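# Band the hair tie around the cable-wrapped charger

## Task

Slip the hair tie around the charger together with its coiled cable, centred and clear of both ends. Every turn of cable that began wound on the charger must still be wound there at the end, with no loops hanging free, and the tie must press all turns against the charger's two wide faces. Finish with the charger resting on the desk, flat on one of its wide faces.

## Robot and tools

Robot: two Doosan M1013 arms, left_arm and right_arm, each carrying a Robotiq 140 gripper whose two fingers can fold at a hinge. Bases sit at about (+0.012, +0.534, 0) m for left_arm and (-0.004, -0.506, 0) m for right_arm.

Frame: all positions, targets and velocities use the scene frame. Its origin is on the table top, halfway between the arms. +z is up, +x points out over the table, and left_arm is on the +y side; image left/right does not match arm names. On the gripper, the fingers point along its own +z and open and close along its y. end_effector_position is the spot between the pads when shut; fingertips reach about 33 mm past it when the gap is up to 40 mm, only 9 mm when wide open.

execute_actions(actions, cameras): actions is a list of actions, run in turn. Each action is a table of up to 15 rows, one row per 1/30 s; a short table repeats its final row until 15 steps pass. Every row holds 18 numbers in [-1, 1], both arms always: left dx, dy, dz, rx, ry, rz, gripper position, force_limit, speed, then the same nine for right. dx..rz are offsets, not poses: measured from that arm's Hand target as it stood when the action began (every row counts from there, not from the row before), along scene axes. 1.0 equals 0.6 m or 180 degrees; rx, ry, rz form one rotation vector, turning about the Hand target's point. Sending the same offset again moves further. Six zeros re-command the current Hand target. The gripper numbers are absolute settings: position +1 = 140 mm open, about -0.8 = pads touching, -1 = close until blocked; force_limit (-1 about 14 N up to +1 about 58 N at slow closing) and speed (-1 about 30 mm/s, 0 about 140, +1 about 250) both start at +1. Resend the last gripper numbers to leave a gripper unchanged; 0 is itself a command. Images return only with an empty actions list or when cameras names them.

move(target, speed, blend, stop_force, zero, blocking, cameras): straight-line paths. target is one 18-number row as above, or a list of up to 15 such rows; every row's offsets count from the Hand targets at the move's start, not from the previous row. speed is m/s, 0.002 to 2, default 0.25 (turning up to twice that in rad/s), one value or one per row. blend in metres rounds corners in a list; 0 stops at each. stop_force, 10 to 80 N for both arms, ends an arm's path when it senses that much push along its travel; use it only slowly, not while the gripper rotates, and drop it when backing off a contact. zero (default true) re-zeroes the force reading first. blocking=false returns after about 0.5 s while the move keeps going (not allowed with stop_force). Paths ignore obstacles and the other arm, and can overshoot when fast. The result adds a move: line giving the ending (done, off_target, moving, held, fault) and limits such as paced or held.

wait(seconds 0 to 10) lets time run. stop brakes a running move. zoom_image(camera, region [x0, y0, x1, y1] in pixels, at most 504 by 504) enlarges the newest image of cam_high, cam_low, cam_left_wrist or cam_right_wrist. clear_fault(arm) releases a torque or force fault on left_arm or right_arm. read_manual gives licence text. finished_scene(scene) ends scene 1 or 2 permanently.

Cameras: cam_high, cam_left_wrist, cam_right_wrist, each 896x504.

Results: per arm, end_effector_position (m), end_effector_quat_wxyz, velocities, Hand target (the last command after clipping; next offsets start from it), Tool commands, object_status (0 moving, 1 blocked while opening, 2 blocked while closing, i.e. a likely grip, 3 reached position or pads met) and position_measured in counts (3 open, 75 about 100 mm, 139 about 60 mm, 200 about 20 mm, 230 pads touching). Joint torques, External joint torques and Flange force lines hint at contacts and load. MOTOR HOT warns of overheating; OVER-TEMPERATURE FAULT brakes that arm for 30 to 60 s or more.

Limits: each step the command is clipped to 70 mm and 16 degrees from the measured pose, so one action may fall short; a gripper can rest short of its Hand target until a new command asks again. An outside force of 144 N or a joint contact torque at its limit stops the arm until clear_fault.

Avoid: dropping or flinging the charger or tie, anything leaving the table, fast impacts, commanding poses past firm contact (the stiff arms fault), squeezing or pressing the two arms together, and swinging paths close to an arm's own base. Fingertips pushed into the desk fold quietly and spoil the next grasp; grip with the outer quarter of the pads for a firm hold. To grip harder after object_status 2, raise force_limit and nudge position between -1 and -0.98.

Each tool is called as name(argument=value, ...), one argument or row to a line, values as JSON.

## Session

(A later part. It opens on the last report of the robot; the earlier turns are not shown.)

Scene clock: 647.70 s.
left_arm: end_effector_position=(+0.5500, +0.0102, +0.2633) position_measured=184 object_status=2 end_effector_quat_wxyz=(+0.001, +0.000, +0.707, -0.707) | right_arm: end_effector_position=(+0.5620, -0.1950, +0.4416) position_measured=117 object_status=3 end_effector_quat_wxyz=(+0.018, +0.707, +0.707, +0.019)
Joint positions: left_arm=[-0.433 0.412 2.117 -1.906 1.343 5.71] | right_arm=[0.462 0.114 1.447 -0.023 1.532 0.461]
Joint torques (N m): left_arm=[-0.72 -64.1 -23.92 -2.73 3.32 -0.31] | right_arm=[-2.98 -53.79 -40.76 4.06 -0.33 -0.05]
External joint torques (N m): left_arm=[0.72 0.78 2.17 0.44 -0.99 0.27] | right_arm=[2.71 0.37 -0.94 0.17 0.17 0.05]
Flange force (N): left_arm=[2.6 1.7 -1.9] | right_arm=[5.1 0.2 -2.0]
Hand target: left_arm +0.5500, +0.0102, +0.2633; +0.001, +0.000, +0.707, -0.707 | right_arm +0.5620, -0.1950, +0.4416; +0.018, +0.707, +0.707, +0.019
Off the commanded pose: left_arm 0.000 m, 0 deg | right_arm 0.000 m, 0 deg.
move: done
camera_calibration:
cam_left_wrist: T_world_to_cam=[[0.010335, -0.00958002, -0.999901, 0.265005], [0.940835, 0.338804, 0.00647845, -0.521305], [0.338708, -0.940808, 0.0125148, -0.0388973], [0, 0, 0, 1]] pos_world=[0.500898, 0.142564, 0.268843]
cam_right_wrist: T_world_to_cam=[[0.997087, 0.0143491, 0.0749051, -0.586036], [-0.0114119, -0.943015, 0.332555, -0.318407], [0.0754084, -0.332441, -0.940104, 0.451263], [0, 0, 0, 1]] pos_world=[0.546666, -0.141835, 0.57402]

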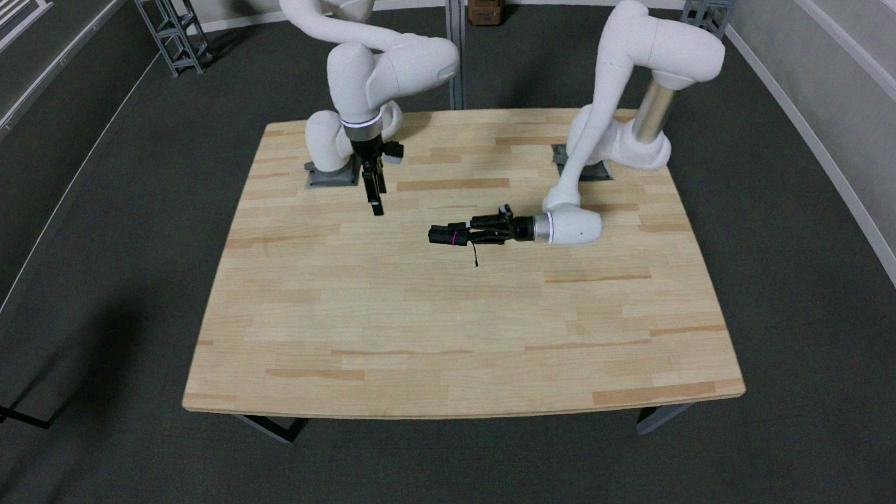

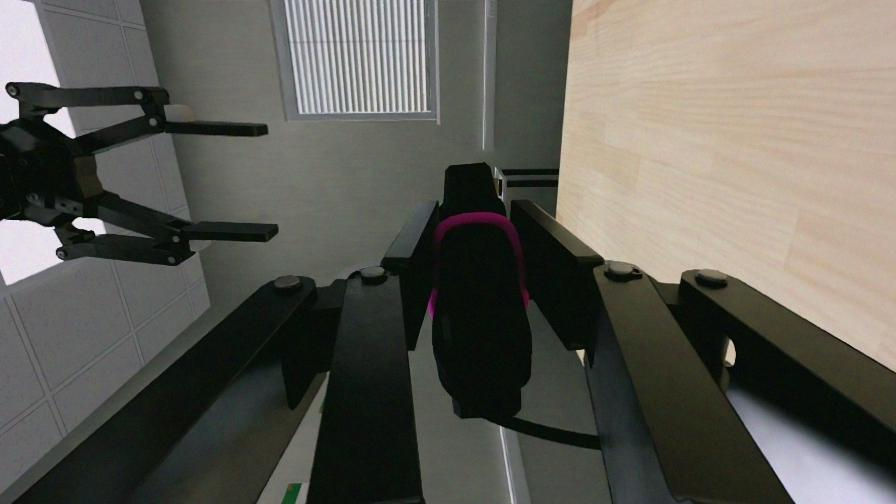

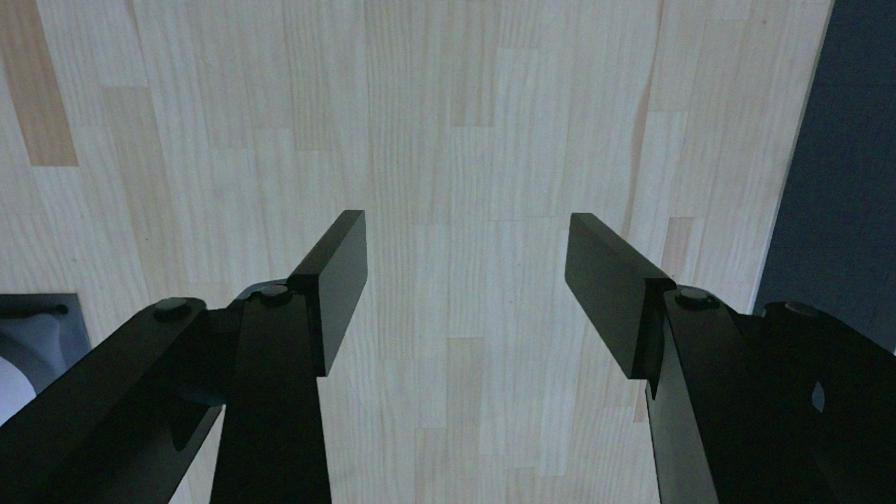

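move(
  target=[0,0,0,0,0,0,-1,-0.1,-1, 0.0,0.245,-0.04,0,0,0,0.1,1,0],
  speed=0.15,
  cameras=["cam_right_wrist","cam_high"],
)

zoom_image(
  camera="cam_right_wrist",
  region=[320, 160, 660, 500],
)

zoom_image(
  camera="cam_high",
  region=[400, 170, 520, 280],
)

Scene clock: 653.67 s.
left_arm: end_effector_position=(+0.5500, +0.0102, +0.2633) position_measured=184 object_status=2 end_effector_quat_wxyz=(+0.001, +0.000, +0.707, -0.707) | right_arm: end_effector_position=(+0.5621, -0.0480, +0.4176) position_measured=117 object_status=3 end_effector_quat_wxyz=(+0.018, +0.707, +0.707, +0.019)
Joint positions: left_arm=[-0.433 0.412 2.117 -1.906 1.343 5.71] | right_arm=[0.649 0.252 1.325 -0.031 1.522 0.648]
Joint torques (N m): left_arm=[-0.51 -64.19 -24.02 -2.65 3.26 -0.36] | right_arm=[-3.42 -69.04 -40.67 4.05 -0.38 -0.06]
External joint torques (N m): left_arm=[0.38 1.02 2.24 0.36 -0.93 0.32] | right_arm=[3.23 1.96 -0.89 0.14 0.23 0.07]
Flange force (N): left_arm=[2.9 2.3 -1.3] | right_arm=[7.1 1.4 -1.9]
Hand target: left_arm +0.5500, +0.0102, +0.2633; +0.001, +0.000, +0.707, -0.707 | right_arm +0.5620, -0.0480, +0.4176; +0.018, +0.707, +0.707, +0.019
Off the commanded pose: left_arm 0.000 m, 0 deg | right_arm 0.000 m, 0 deg.
move: done
camera_calibration:
cam_right_wrist: T_world_to_cam=[[0.997079, 0.014287, 0.0750333, -0.586411], [-0.0115057, -0.943048, 0.332459, -0.171793], [0.0755098, -0.332351, -0.940128, 0.477494], [0, 0, 0, 1]] pos_world=[0.546666, 0.00506478, 0.55002]
Images, in order (width x height): cam_high 896x504, cam_right_wrist 896x504.

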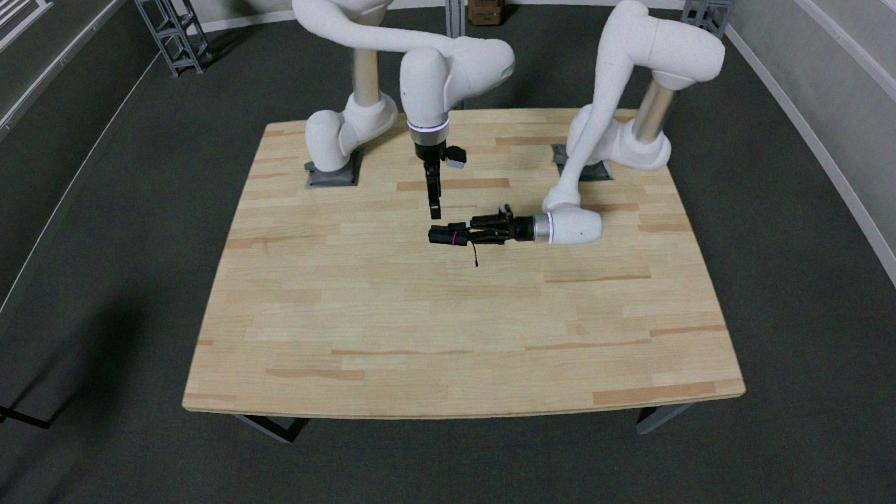

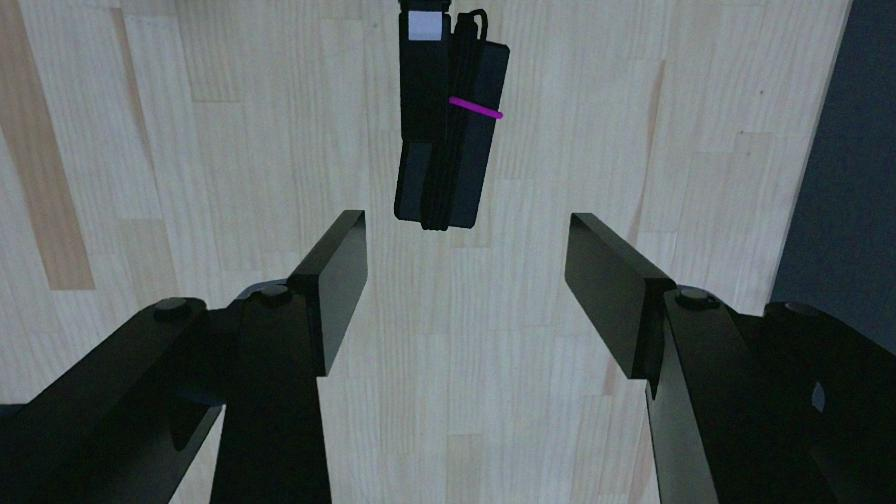

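Scaled by 1.482 from the camera's 896x504 image, which has a finer 1280x720 frame.

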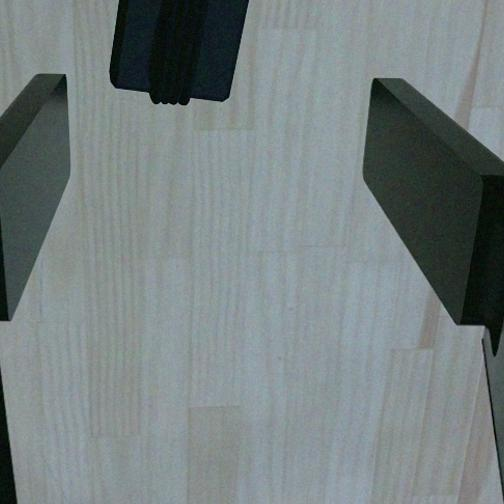

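Scaled by 4.200 from the camera's 896x504 image, which has a finer 1280x720 frame.

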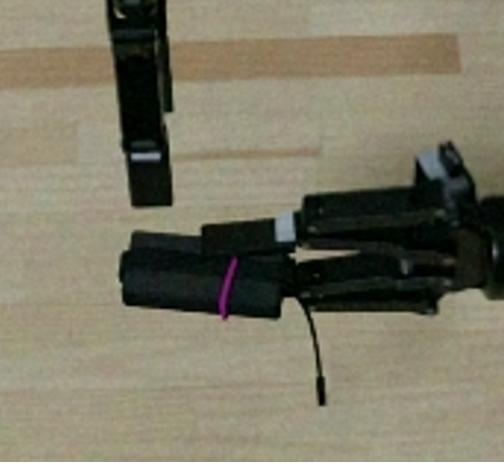

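move(
  target=[
    [0,0,0,0,0,0,-1,-0.1,-1, -0.005,-0.0117,-0.08,0,0,-0.0278,0.1,1,0],
    [0,0,0,0,0,0,-1,-0.1,-1, -0.005,-0.0117,-0.224,0,0,-0.0278,0.1,1,0],
  ],
  speed=0.1,
  stop_force=15,
  cameras=["cam_right_wrist","cam_left_wrist"],
)

Scene clock: 675.97 s.
left_arm: end_effector_position=(+0.5500, +0.0102, +0.2633) position_measured=184 object_status=2 end_effector_quat_wxyz=(+0.001, +0.000, +0.707, -0.707) | right_arm: end_effector_position=(+0.5590, -0.0550, +0.2832) position_measured=117 object_status=3 end_effector_quat_wxyz=(+0.019, +0.737, +0.675, +0.018)
Joint positions: left_arm=[-0.433 0.412 2.117 -1.906 1.343 5.71] | right_arm=[0.645 0.27 1.544 -0.036 1.287 0.741]
Joint torques (N m): left_arm=[-0.59 -64.1 -23.78 -2.62 3.28 -0.34] | right_arm=[-3.37 -69.49 -39.66 3.89 -0.33 -0.04]
External joint torques (N m): left_arm=[0.2 1.04 2.02 0.33 -0.95 0.29] | right_arm=[3.56 1.82 -0.62 0.18 0.19 0.04]
Flange force (N): left_arm=[2.6 2.2 -0.8] | right_arm=[6.7 -0.4 -0.5]
Hand target: left_arm +0.5500, +0.0102, +0.2633; +0.001, +0.000, +0.707, -0.707 | right_arm +0.5590, -0.0550, +0.2832; +0.019, +0.737, +0.675, +0.018
Off the commanded pose: left_arm 0.000 m, 0 deg | right_arm 0.000 m, 0 deg.
move: done
camera_calibration:
cam_left_wrist: T_world_to_cam=[[0.010335, -0.00958002, -0.999901, 0.265005], [0.940835, 0.338804, 0.00647845, -0.521305], [0.338708, -0.940808, 0.0125148, -0.0388973], [0, 0, 0, 1]] pos_world=[0.500898, 0.142564, 0.268843]
cam_right_wrist: T_world_to_cam=[[0.994538, -0.0726559, 0.0749368, -0.576627], [-0.0936156, -0.938415, 0.332585, -0.0875698], [0.0461576, -0.337784, -0.940091, 0.365161], [0, 0, 0, 1]] pos_world=[0.548424, -0.000726568, 0.41562]
Images, in order (width x height): cam_left_wrist 896x504, cam_right_wrist 896x504.

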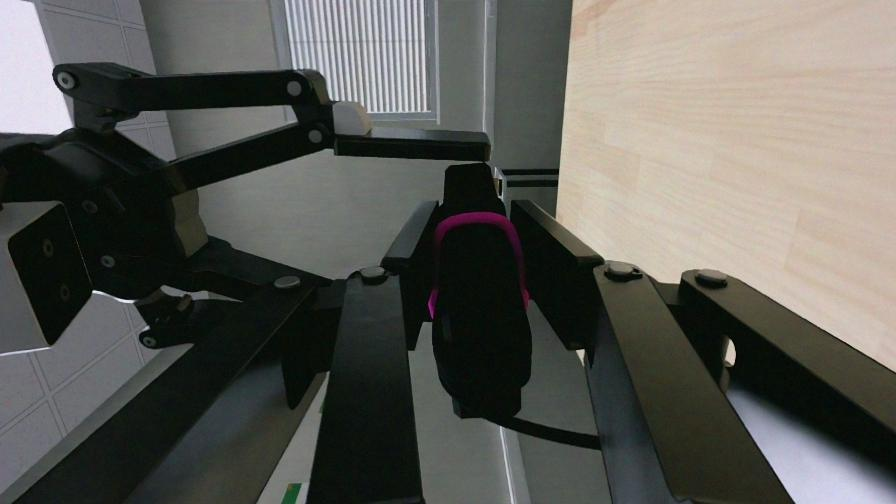

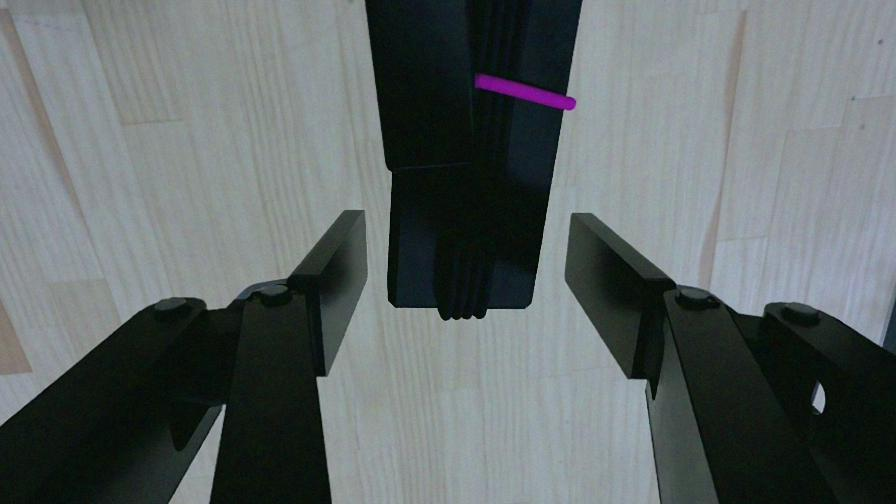

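move(
  target=[0,0,0,0,0,0,-1,-0.1,-1, 0,0,0,0,0,0,-1,-0.4,-1],
)

wait(
  seconds=1,
)

Scene clock: 679.93 s.
left_arm: end_effector_position=(+0.5500, +0.0102, +0.2633) position_measured=184 object_status=2 end_effector_quat_wxyz=(+0.001, +0.000, +0.707, -0.707) | right_arm: end_effector_position=(+0.5590, -0.0550, +0.2832) position_measured=151 object_status=2 end_effector_quat_wxyz=(+0.019, +0.737, +0.675, +0.018)
Joint positions: left_arm=[-0.433 0.412 2.117 -1.906 1.343 5.71] | right_arm=[0.645 0.27 1.544 -0.036 1.287 0.741]
Joint torques (N m): left_arm=[-1.71 -64.95 -24.42 -2.66 4.13 -0.31] | right_arm=[-2.79 -67.73 -39.37 4.06 -1 0.01]
External joint torques (N m): left_arm=[1.71 1.63 2.6 0.37 -1.8 0.26] | right_arm=[3.09 0.04 -0.91 0.02 0.86 -0.01]
Flange force (N): left_arm=[2.0 2.7 -2.6] | right_arm=[4.9 -1.1 -2.7]
Hand target: left_arm +0.5500, +0.0102, +0.2633; +0.001, +0.000, +0.707, -0.707 | right_arm +0.5590, -0.0550, +0.2832; +0.019, +0.737, +0.675, +0.018
Off the commanded pose: left_arm 0.000 m, 0 deg | right_arm 0.000 m, 0 deg.
move: done

Scene clock: 680.93 s.
left_arm: end_effector_position=(+0.5500, +0.0102, +0.2633) position_measured=184 object_status=2 end_effector_quat_wxyz=(+0.001, +0.000, +0.707, -0.707) | right_arm: end_effector_position=(+0.5590, -0.0550, +0.2832) position_measured=151 object_status=2 end_effector_quat_wxyz=(+0.019, +0.737, +0.675, +0.018)
Joint positions: left_arm=[-0.433 0.412 2.117 -1.906 1.343 5.71] | right_arm=[0.645 0.27 1.544 -0.036 1.287 0.741]
Joint torques (N m): left_arm=[-2.15 -65.85 -24.56 -2.73 4.1 -0.24] | right_arm=[-2.82 -67.67 -39.39 4.04 -0.98 -0.01]
External joint torques (N m): left_arm=[2.26 2.43 2.72 0.44 -1.77 0.2] | right_arm=[3.13 -0.21 -1 0.05 0.84 0.01]
Flange force (N): left_arm=[0.9 3.8 -3.4] | right_arm=[4.8 -1.3 -2.9]
Hand target: left_arm +0.5500, +0.0102, +0.2633; +0.001, +0.000, +0.707, -0.707 | right_arm +0.5590, -0.0550, +0.2832; +0.019, +0.737, +0.675, +0.018
Tool commands: left_gripper/position=-1.0 left_gripper/force_limit=-0.1 left_gripper/speed=-1.0 right_gripper/position=-1.0 right_gripper/force_limit=-0.4 right_gripper/speed=-1.0
Off the commanded pose: left_arm 0.000 m, 0 deg | right_arm 0.000 m, 0 deg.
wait: 1.00 s; at rest by 0.17 s

move(
  target=[
    [0,0,0,0,0,0,-0.1,-0.1,-1, 0,0,0,0,0,0,-1,-0.4,-1],
    [0,0.25,0,0,0,0,-0.1,-0.1,-1, 0,0,0,0,0,0,-1,-0.4,-1],
  ],
  speed=0.1,
  cameras=["all"],
)

zoom_image(
  camera="cam_left_wrist",
  region=[380, 100, 580, 300],
)

zoom_image(
  camera="cam_high",
  region=[400, 170, 520, 280],
)

Scene clock: 689.40 s.
left_arm: end_effector_position=(+0.5500, +0.1602, +0.2633) position_measured=141 object_status=3 end_effector_quat_wxyz=(+0.001, +0.000, +0.707, -0.707) | right_arm: end_effector_position=(+0.5590, -0.0550, +0.2832) position_measured=151 object_status=2 end_effector_quat_wxyz=(+0.019, +0.737, +0.675, +0.018)
Joint positions: left_arm=[-0.171 0.377 2.177 -1.688 1.493 5.702] | right_arm=[0.645 0.27 1.544 -0.036 1.287 0.741]
Joint torques (N m): left_arm=[-0.5 -57.05 -20.75 -1.65 2.44 -0.34] | right_arm=[-2.97 -71.51 -41.03 3.9 -0.43 0.01]
External joint torques (N m): left_arm=[0.46 -1.04 0.96 -0.13 -0.13 0.29] | right_arm=[3.01 3.93 0.63 0.18 0.28 0]
Flange force (N): left_arm=[3.1 -0.7 -0.7] | right_arm=[6.7 0.6 1.9]
Hand target: left_arm +0.5500, +0.1602, +0.2633; +0.001, +0.000, +0.707, -0.707 | right_arm +0.5590, -0.0550, +0.2832; +0.019, +0.737, +0.675, +0.018
Off the commanded pose: left_arm 0.000 m, 0 deg | right_arm 0.000 m, 0 deg.
move: done
camera_calibration:
cam_left_wrist: T_world_to_cam=[[0.010335, -0.00958002, -0.999901, 0.266442], [0.940835, 0.338804, 0.00647845, -0.572126], [0.338708, -0.940808, 0.0125148, 0.102224], [0, 0, 0, 1]] pos_world=[0.500898, 0.292564, 0.268843]
cam_right_wrist: T_world_to_cam=[[0.994538, -0.0726595, 0.07493, -0.576525], [-0.0936124, -0.938447, 0.332497, -0.0875441], [0.0461588, -0.337695, -0.940123, 0.365178], [0, 0, 0, 1]] pos_world=[0.548324, -0.00072651, 0.41562]

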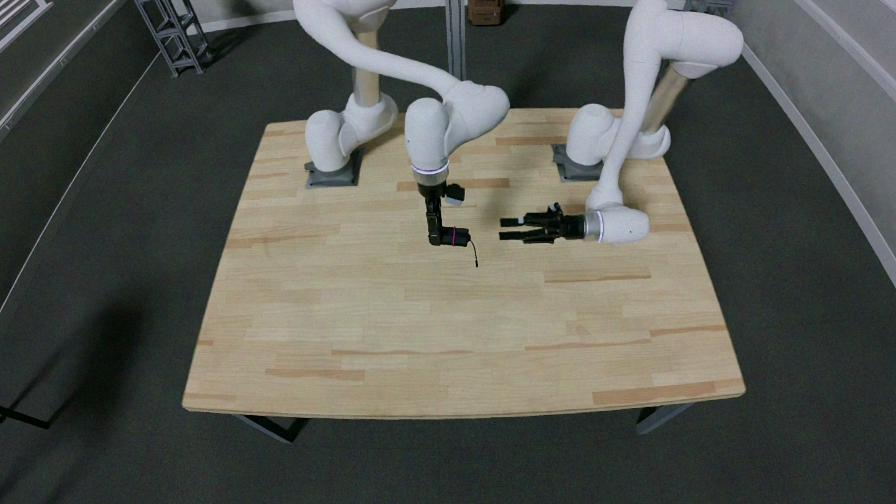

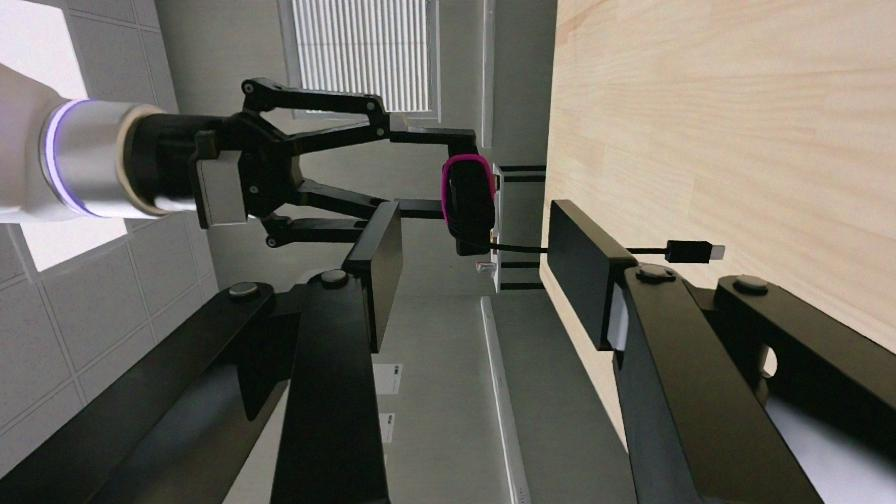

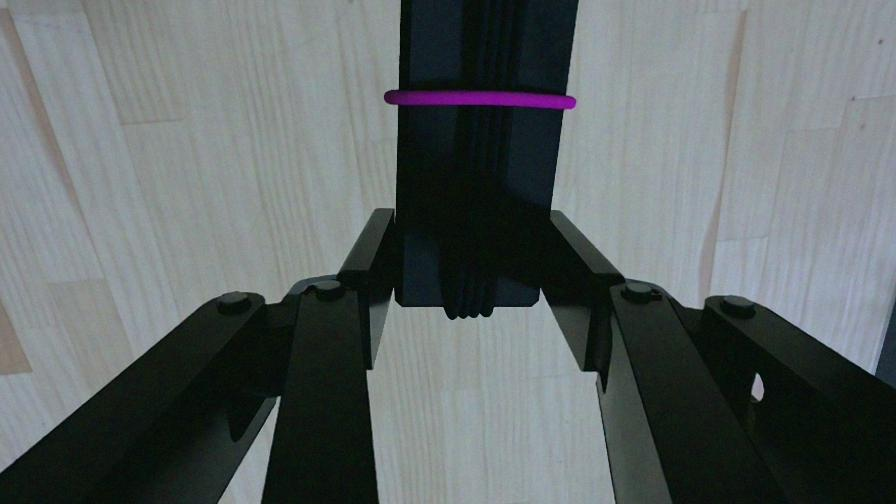

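Scaled by 2.520 from the camera's 896x504 image, which has a finer 1280x720 frame.

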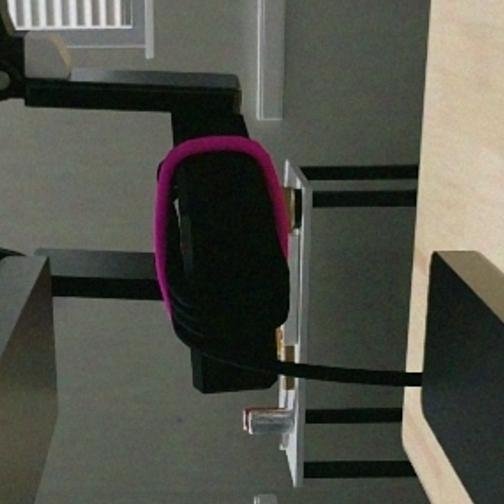

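Scaled by 4.200 from the camera's 896x504 image, which has a finer 1280x720 frame.

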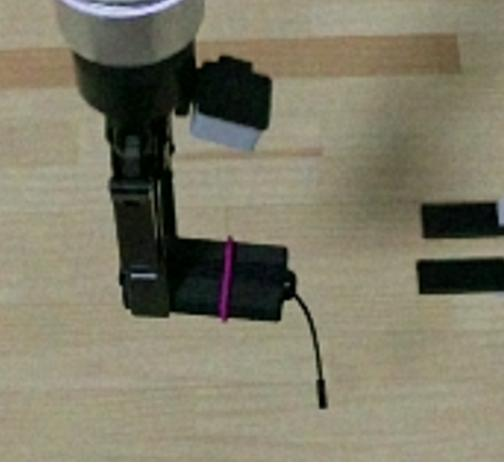

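move(
  target=[
    [0,0.05,0.1,0,0,0,-0.1,-0.1,-1, 0,0.0,-0.2,0,0,0,-1,-0.4,-1],
    [0,0.05,0.1,0,0,0,-0.1,-0.1,-1, 0,-0.18,-0.395,0,0,0,-1,-0.4,-1],
  ],
  speed=0.1,
  cameras=["cam_right_wrist","cam_high"],
)

zoom_image(
  camera="cam_high",
  region=[360, 190, 500, 300],
)

Scene clock: 698.77 s.
left_arm: end_effector_position=(+0.5500, +0.1902, +0.3233) position_measured=141 object_status=3 end_effector_quat_wxyz=(+0.001, +0.000, +0.707, -0.707) | right_arm: end_effector_position=(+0.5590, -0.1630, +0.0462) position_measured=151 object_status=2 end_effector_quat_wxyz=(+0.019, +0.737, +0.675, +0.018)
Joint positions: left_arm=[-0.116 0.283 2.15 -1.636 1.515 5.578] | right_arm=[0.511 0.352 1.91 -0.039 0.835 0.623]
Joint torques (N m): left_arm=[-0.83 -52.15 -24.97 -1.81 2.15 -0.31] | right_arm=[-3.06 -71.17 -32.47 3.12 -0.47 -0.06]
External joint torques (N m): left_arm=[0.77 -0.93 0.76 -0.17 -0.05 0.26] | right_arm=[3.07 4.37 0.57 0.12 0.31 0.06]
Flange force (N): left_arm=[2.6 -0.4 -1.2] | right_arm=[6.9 0.9 4.7]
Hand target: left_arm +0.5500, +0.1902, +0.3233; +0.001, +0.000, +0.707, -0.707 | right_arm +0.5590, -0.1630, +0.0462; +0.019, +0.737, +0.675, +0.018
Off the commanded pose: left_arm 0.000 m, 0 deg | right_arm 0.000 m, 0 deg.
move: done
camera_calibration:
cam_right_wrist: T_world_to_cam=[[0.994538, -0.0726595, 0.07493, -0.566713], [-0.0936124, -0.938447, 0.332497, -0.110085], [0.0461588, -0.337695, -0.940123, 0.105894], [0, 0, 0, 1]] pos_world=[0.548424, -0.108727, 0.17862]
Images, in order (width x height): cam_high 896x504, cam_right_wrist 896x504.

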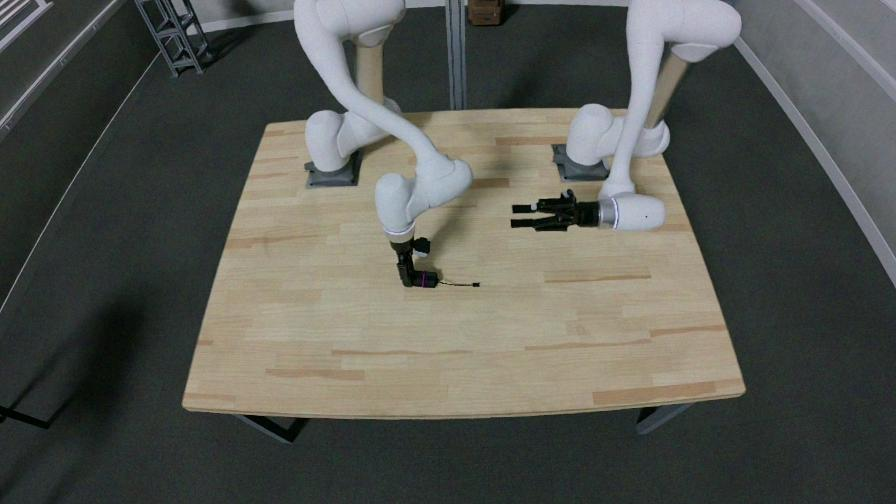

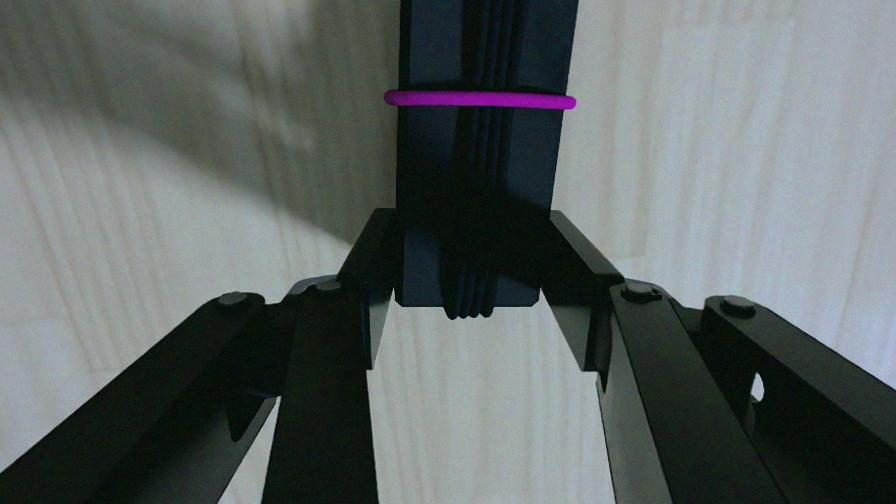

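Scaled by 3.600 from the camera's 896x504 image, which has a finer 1280x720 frame.

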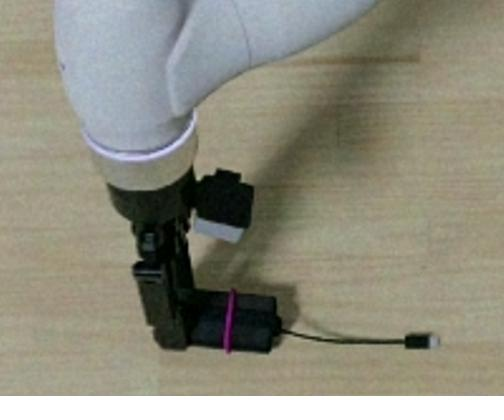

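Tail trails nicely. Lower until contact.

move(
  target=[0,0,0,0,0,0,-0.1,-0.1,-1, 0,0,-0.021,0,0,0,-1,-0.4,-1],
  speed=0.01,
  stop_force=10,
)

Scene clock: 702.57 s.
left_arm: end_effector_position=(+0.5500, +0.1902, +0.3233) position_measured=141 object_status=3 end_effector_quat_wxyz=(+0.001, +0.000, +0.707, -0.707) | right_arm: end_effector_position=(+0.5591, -0.1630, +0.0393) position_measured=151 object_status=2 end_effector_quat_wxyz=(+0.019, +0.737, +0.675, +0.018)
Joint positions: left_arm=[-0.116 0.283 2.15 -1.636 1.515 5.578] | right_arm=[0.511 0.359 1.915 -0.039 0.823 0.623]
Joint torques (N m): left_arm=[-0.82 -51.89 -25.05 -1.81 2.25 -0.34] | right_arm=[-0.92 -60.69 -26.21 3.83 -0.38 -0.12]
External joint torques (N m): left_arm=[0.77 -1.14 1.04 -0.16 -0.14 0.29] | right_arm=[1.1 -6.99 -5.57 -0.6 0.21 0.12]
Flange force (N): left_arm=[3.4 -0.5 -1.1] | right_arm=[2.9 1.1 -11.8]
Hand target: left_arm +0.5500, +0.1902, +0.3233; +0.001, +0.000, +0.707, -0.707 | right_arm +0.5591, -0.1630, +0.0393; +0.019, +0.737, +0.675, +0.018 (not the last commanded pose)
Off the commanded pose: left_arm 0.000 m, 0 deg | right_arm 0.006 m, 0 deg.
move: contact (right_arm)

move(
  target=[0,0,0,0,0,0,-0.1,-0.1,-1, 0,0,0,0,0,0,0.1,-0.4,-1],
)

move(
  target=[0,0,0,0,0,0,-0.1,-0.1,-1, 0,-0.1,0.25,0,0,0,0.1,-0.4,-1],
  speed=0.15,
  cameras=["cam_right_wrist","cam_high"],
)

zoom_image(
  camera="cam_high",
  region=[390, 240, 500, 320],
)

zoom_image(
  camera="cam_right_wrist",
  region=[340, 0, 640, 300],
)

Scene clock: 710.70 s.
left_arm: end_effector_position=(+0.5500, +0.1902, +0.3233) position_measured=141 object_status=3 end_effector_quat_wxyz=(+0.001, +0.000, +0.707, -0.707) | right_arm: end_effector_position=(+0.5591, -0.1630, +0.0393) position_measured=117 object_status=0 end_effector_quat_wxyz=(+0.019, +0.737, +0.675, +0.018)
Joint positions: left_arm=[-0.116 0.283 2.15 -1.636 1.515 5.578] | right_arm=[0.511 0.359 1.915 -0.039 0.823 0.623]
Joint torques (N m): left_arm=[-0.65 -52.06 -25.09 -1.81 2.25 -0.29] | right_arm=[-2.93 -69.76 -31.04 3.01 -0.38 0]
External joint torques (N m): left_arm=[0.6 -0.86 1.04 -0.15 -0.15 0.24] | right_arm=[3.15 2.13 -0.49 0.2 0.23 0]
Flange force (N): left_arm=[3.1 -0.2 -0.8] | right_arm=[6.4 0.3 1.6]
Hand target: left_arm +0.5500, +0.1902, +0.3233; +0.001, +0.000, +0.707, -0.707 | right_arm +0.5591, -0.1630, +0.0393; +0.019, +0.737, +0.675, +0.018
Off the commanded pose: left_arm 0.000 m, 0 deg | right_arm 0.000 m, 0 deg.
move: done

Scene clock: 712.10 s.
left_arm: end_effector_position=(+0.5500, +0.1902, +0.3233) position_measured=141 object_status=3 end_effector_quat_wxyz=(+0.001, +0.000, +0.707, -0.707) | right_arm: end_effector_position=(+0.5591, -0.2230, +0.1893) position_measured=117 object_status=3 end_effector_quat_wxyz=(+0.019, +0.737, +0.675, +0.018)
Joint positions: left_arm=[-0.116 0.283 2.15 -1.636 1.515 5.578] | right_arm=[0.426 0.178 1.839 -0.028 1.078 0.525]
Joint torques (N m): left_arm=[-0.91 -52.34 -24.99 -1.8 2.27 -0.24] | right_arm=[-3.2 -56.65 -36.76 3.59 -0.32 -0.05]
External joint torques (N m): left_arm=[0.87 -0.86 0.72 -0.18 -0.16 0.2] | right_arm=[3.15 1.46 -0.55 0.21 0.16 0.06]
Flange force (N): left_arm=[2.4 -0.4 -1.2] | right_arm=[6.3 0.2 0.2]
Hand target: left_arm +0.5500, +0.1902, +0.3233; +0.001, +0.000, +0.707, -0.707 | right_arm +0.5591, -0.2230, +0.1893; +0.019, +0.737, +0.675, +0.018
Off the commanded pose: left_arm 0.000 m, 0 deg | right_arm 0.000 m, 0 deg.
move: done
camera_calibration:
cam_right_wrist: T_world_to_cam=[[0.994524, -0.0727256, 0.0750586, -0.58184], [-0.0937175, -0.938442, 0.332481, -0.213909], [0.0462582, -0.337695, -0.940118, 0.220108], [0, 0, 0, 1]] pos_world=[0.548424, -0.168727, 0.32172]
Images, in order (width x height): cam_high 896x504, cam_right_wrist 896x504.

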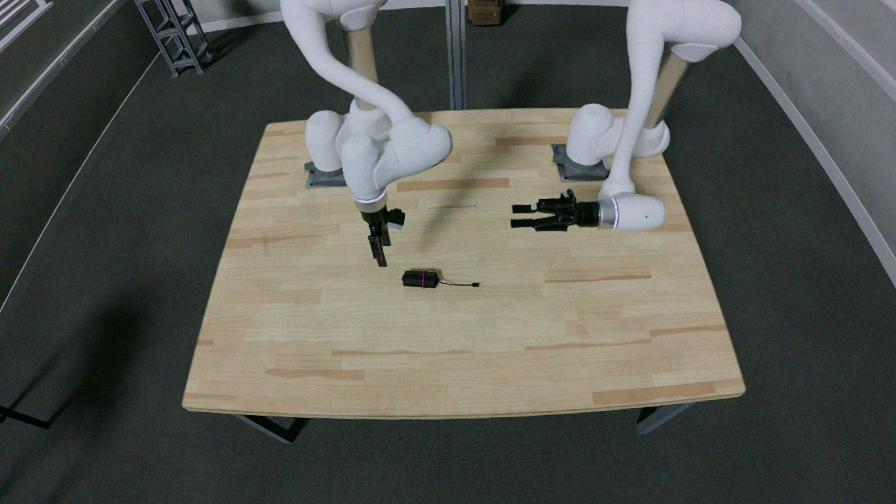

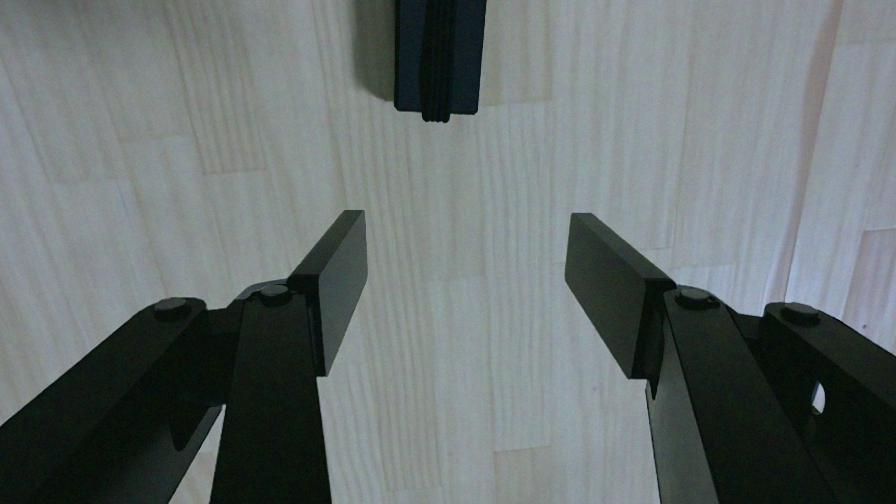

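Scaled by 4.582 from the camera's 896x504 image, which has a finer 1280x720 frame.

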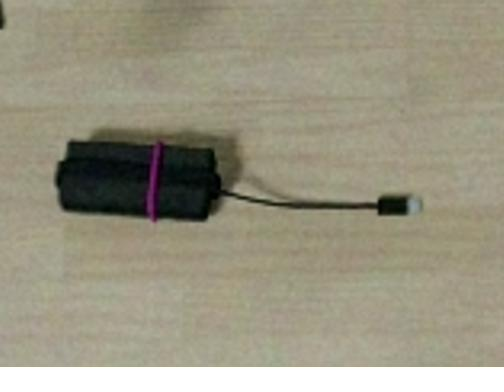

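Scaled by 1.680 from the camera's 896x504 image, which has a finer 1280x720 frame.

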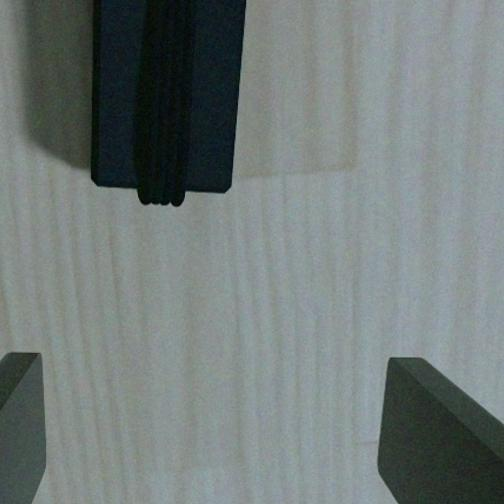

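finished_scene(
  scene=1,
)

The scene is finished: the task was done.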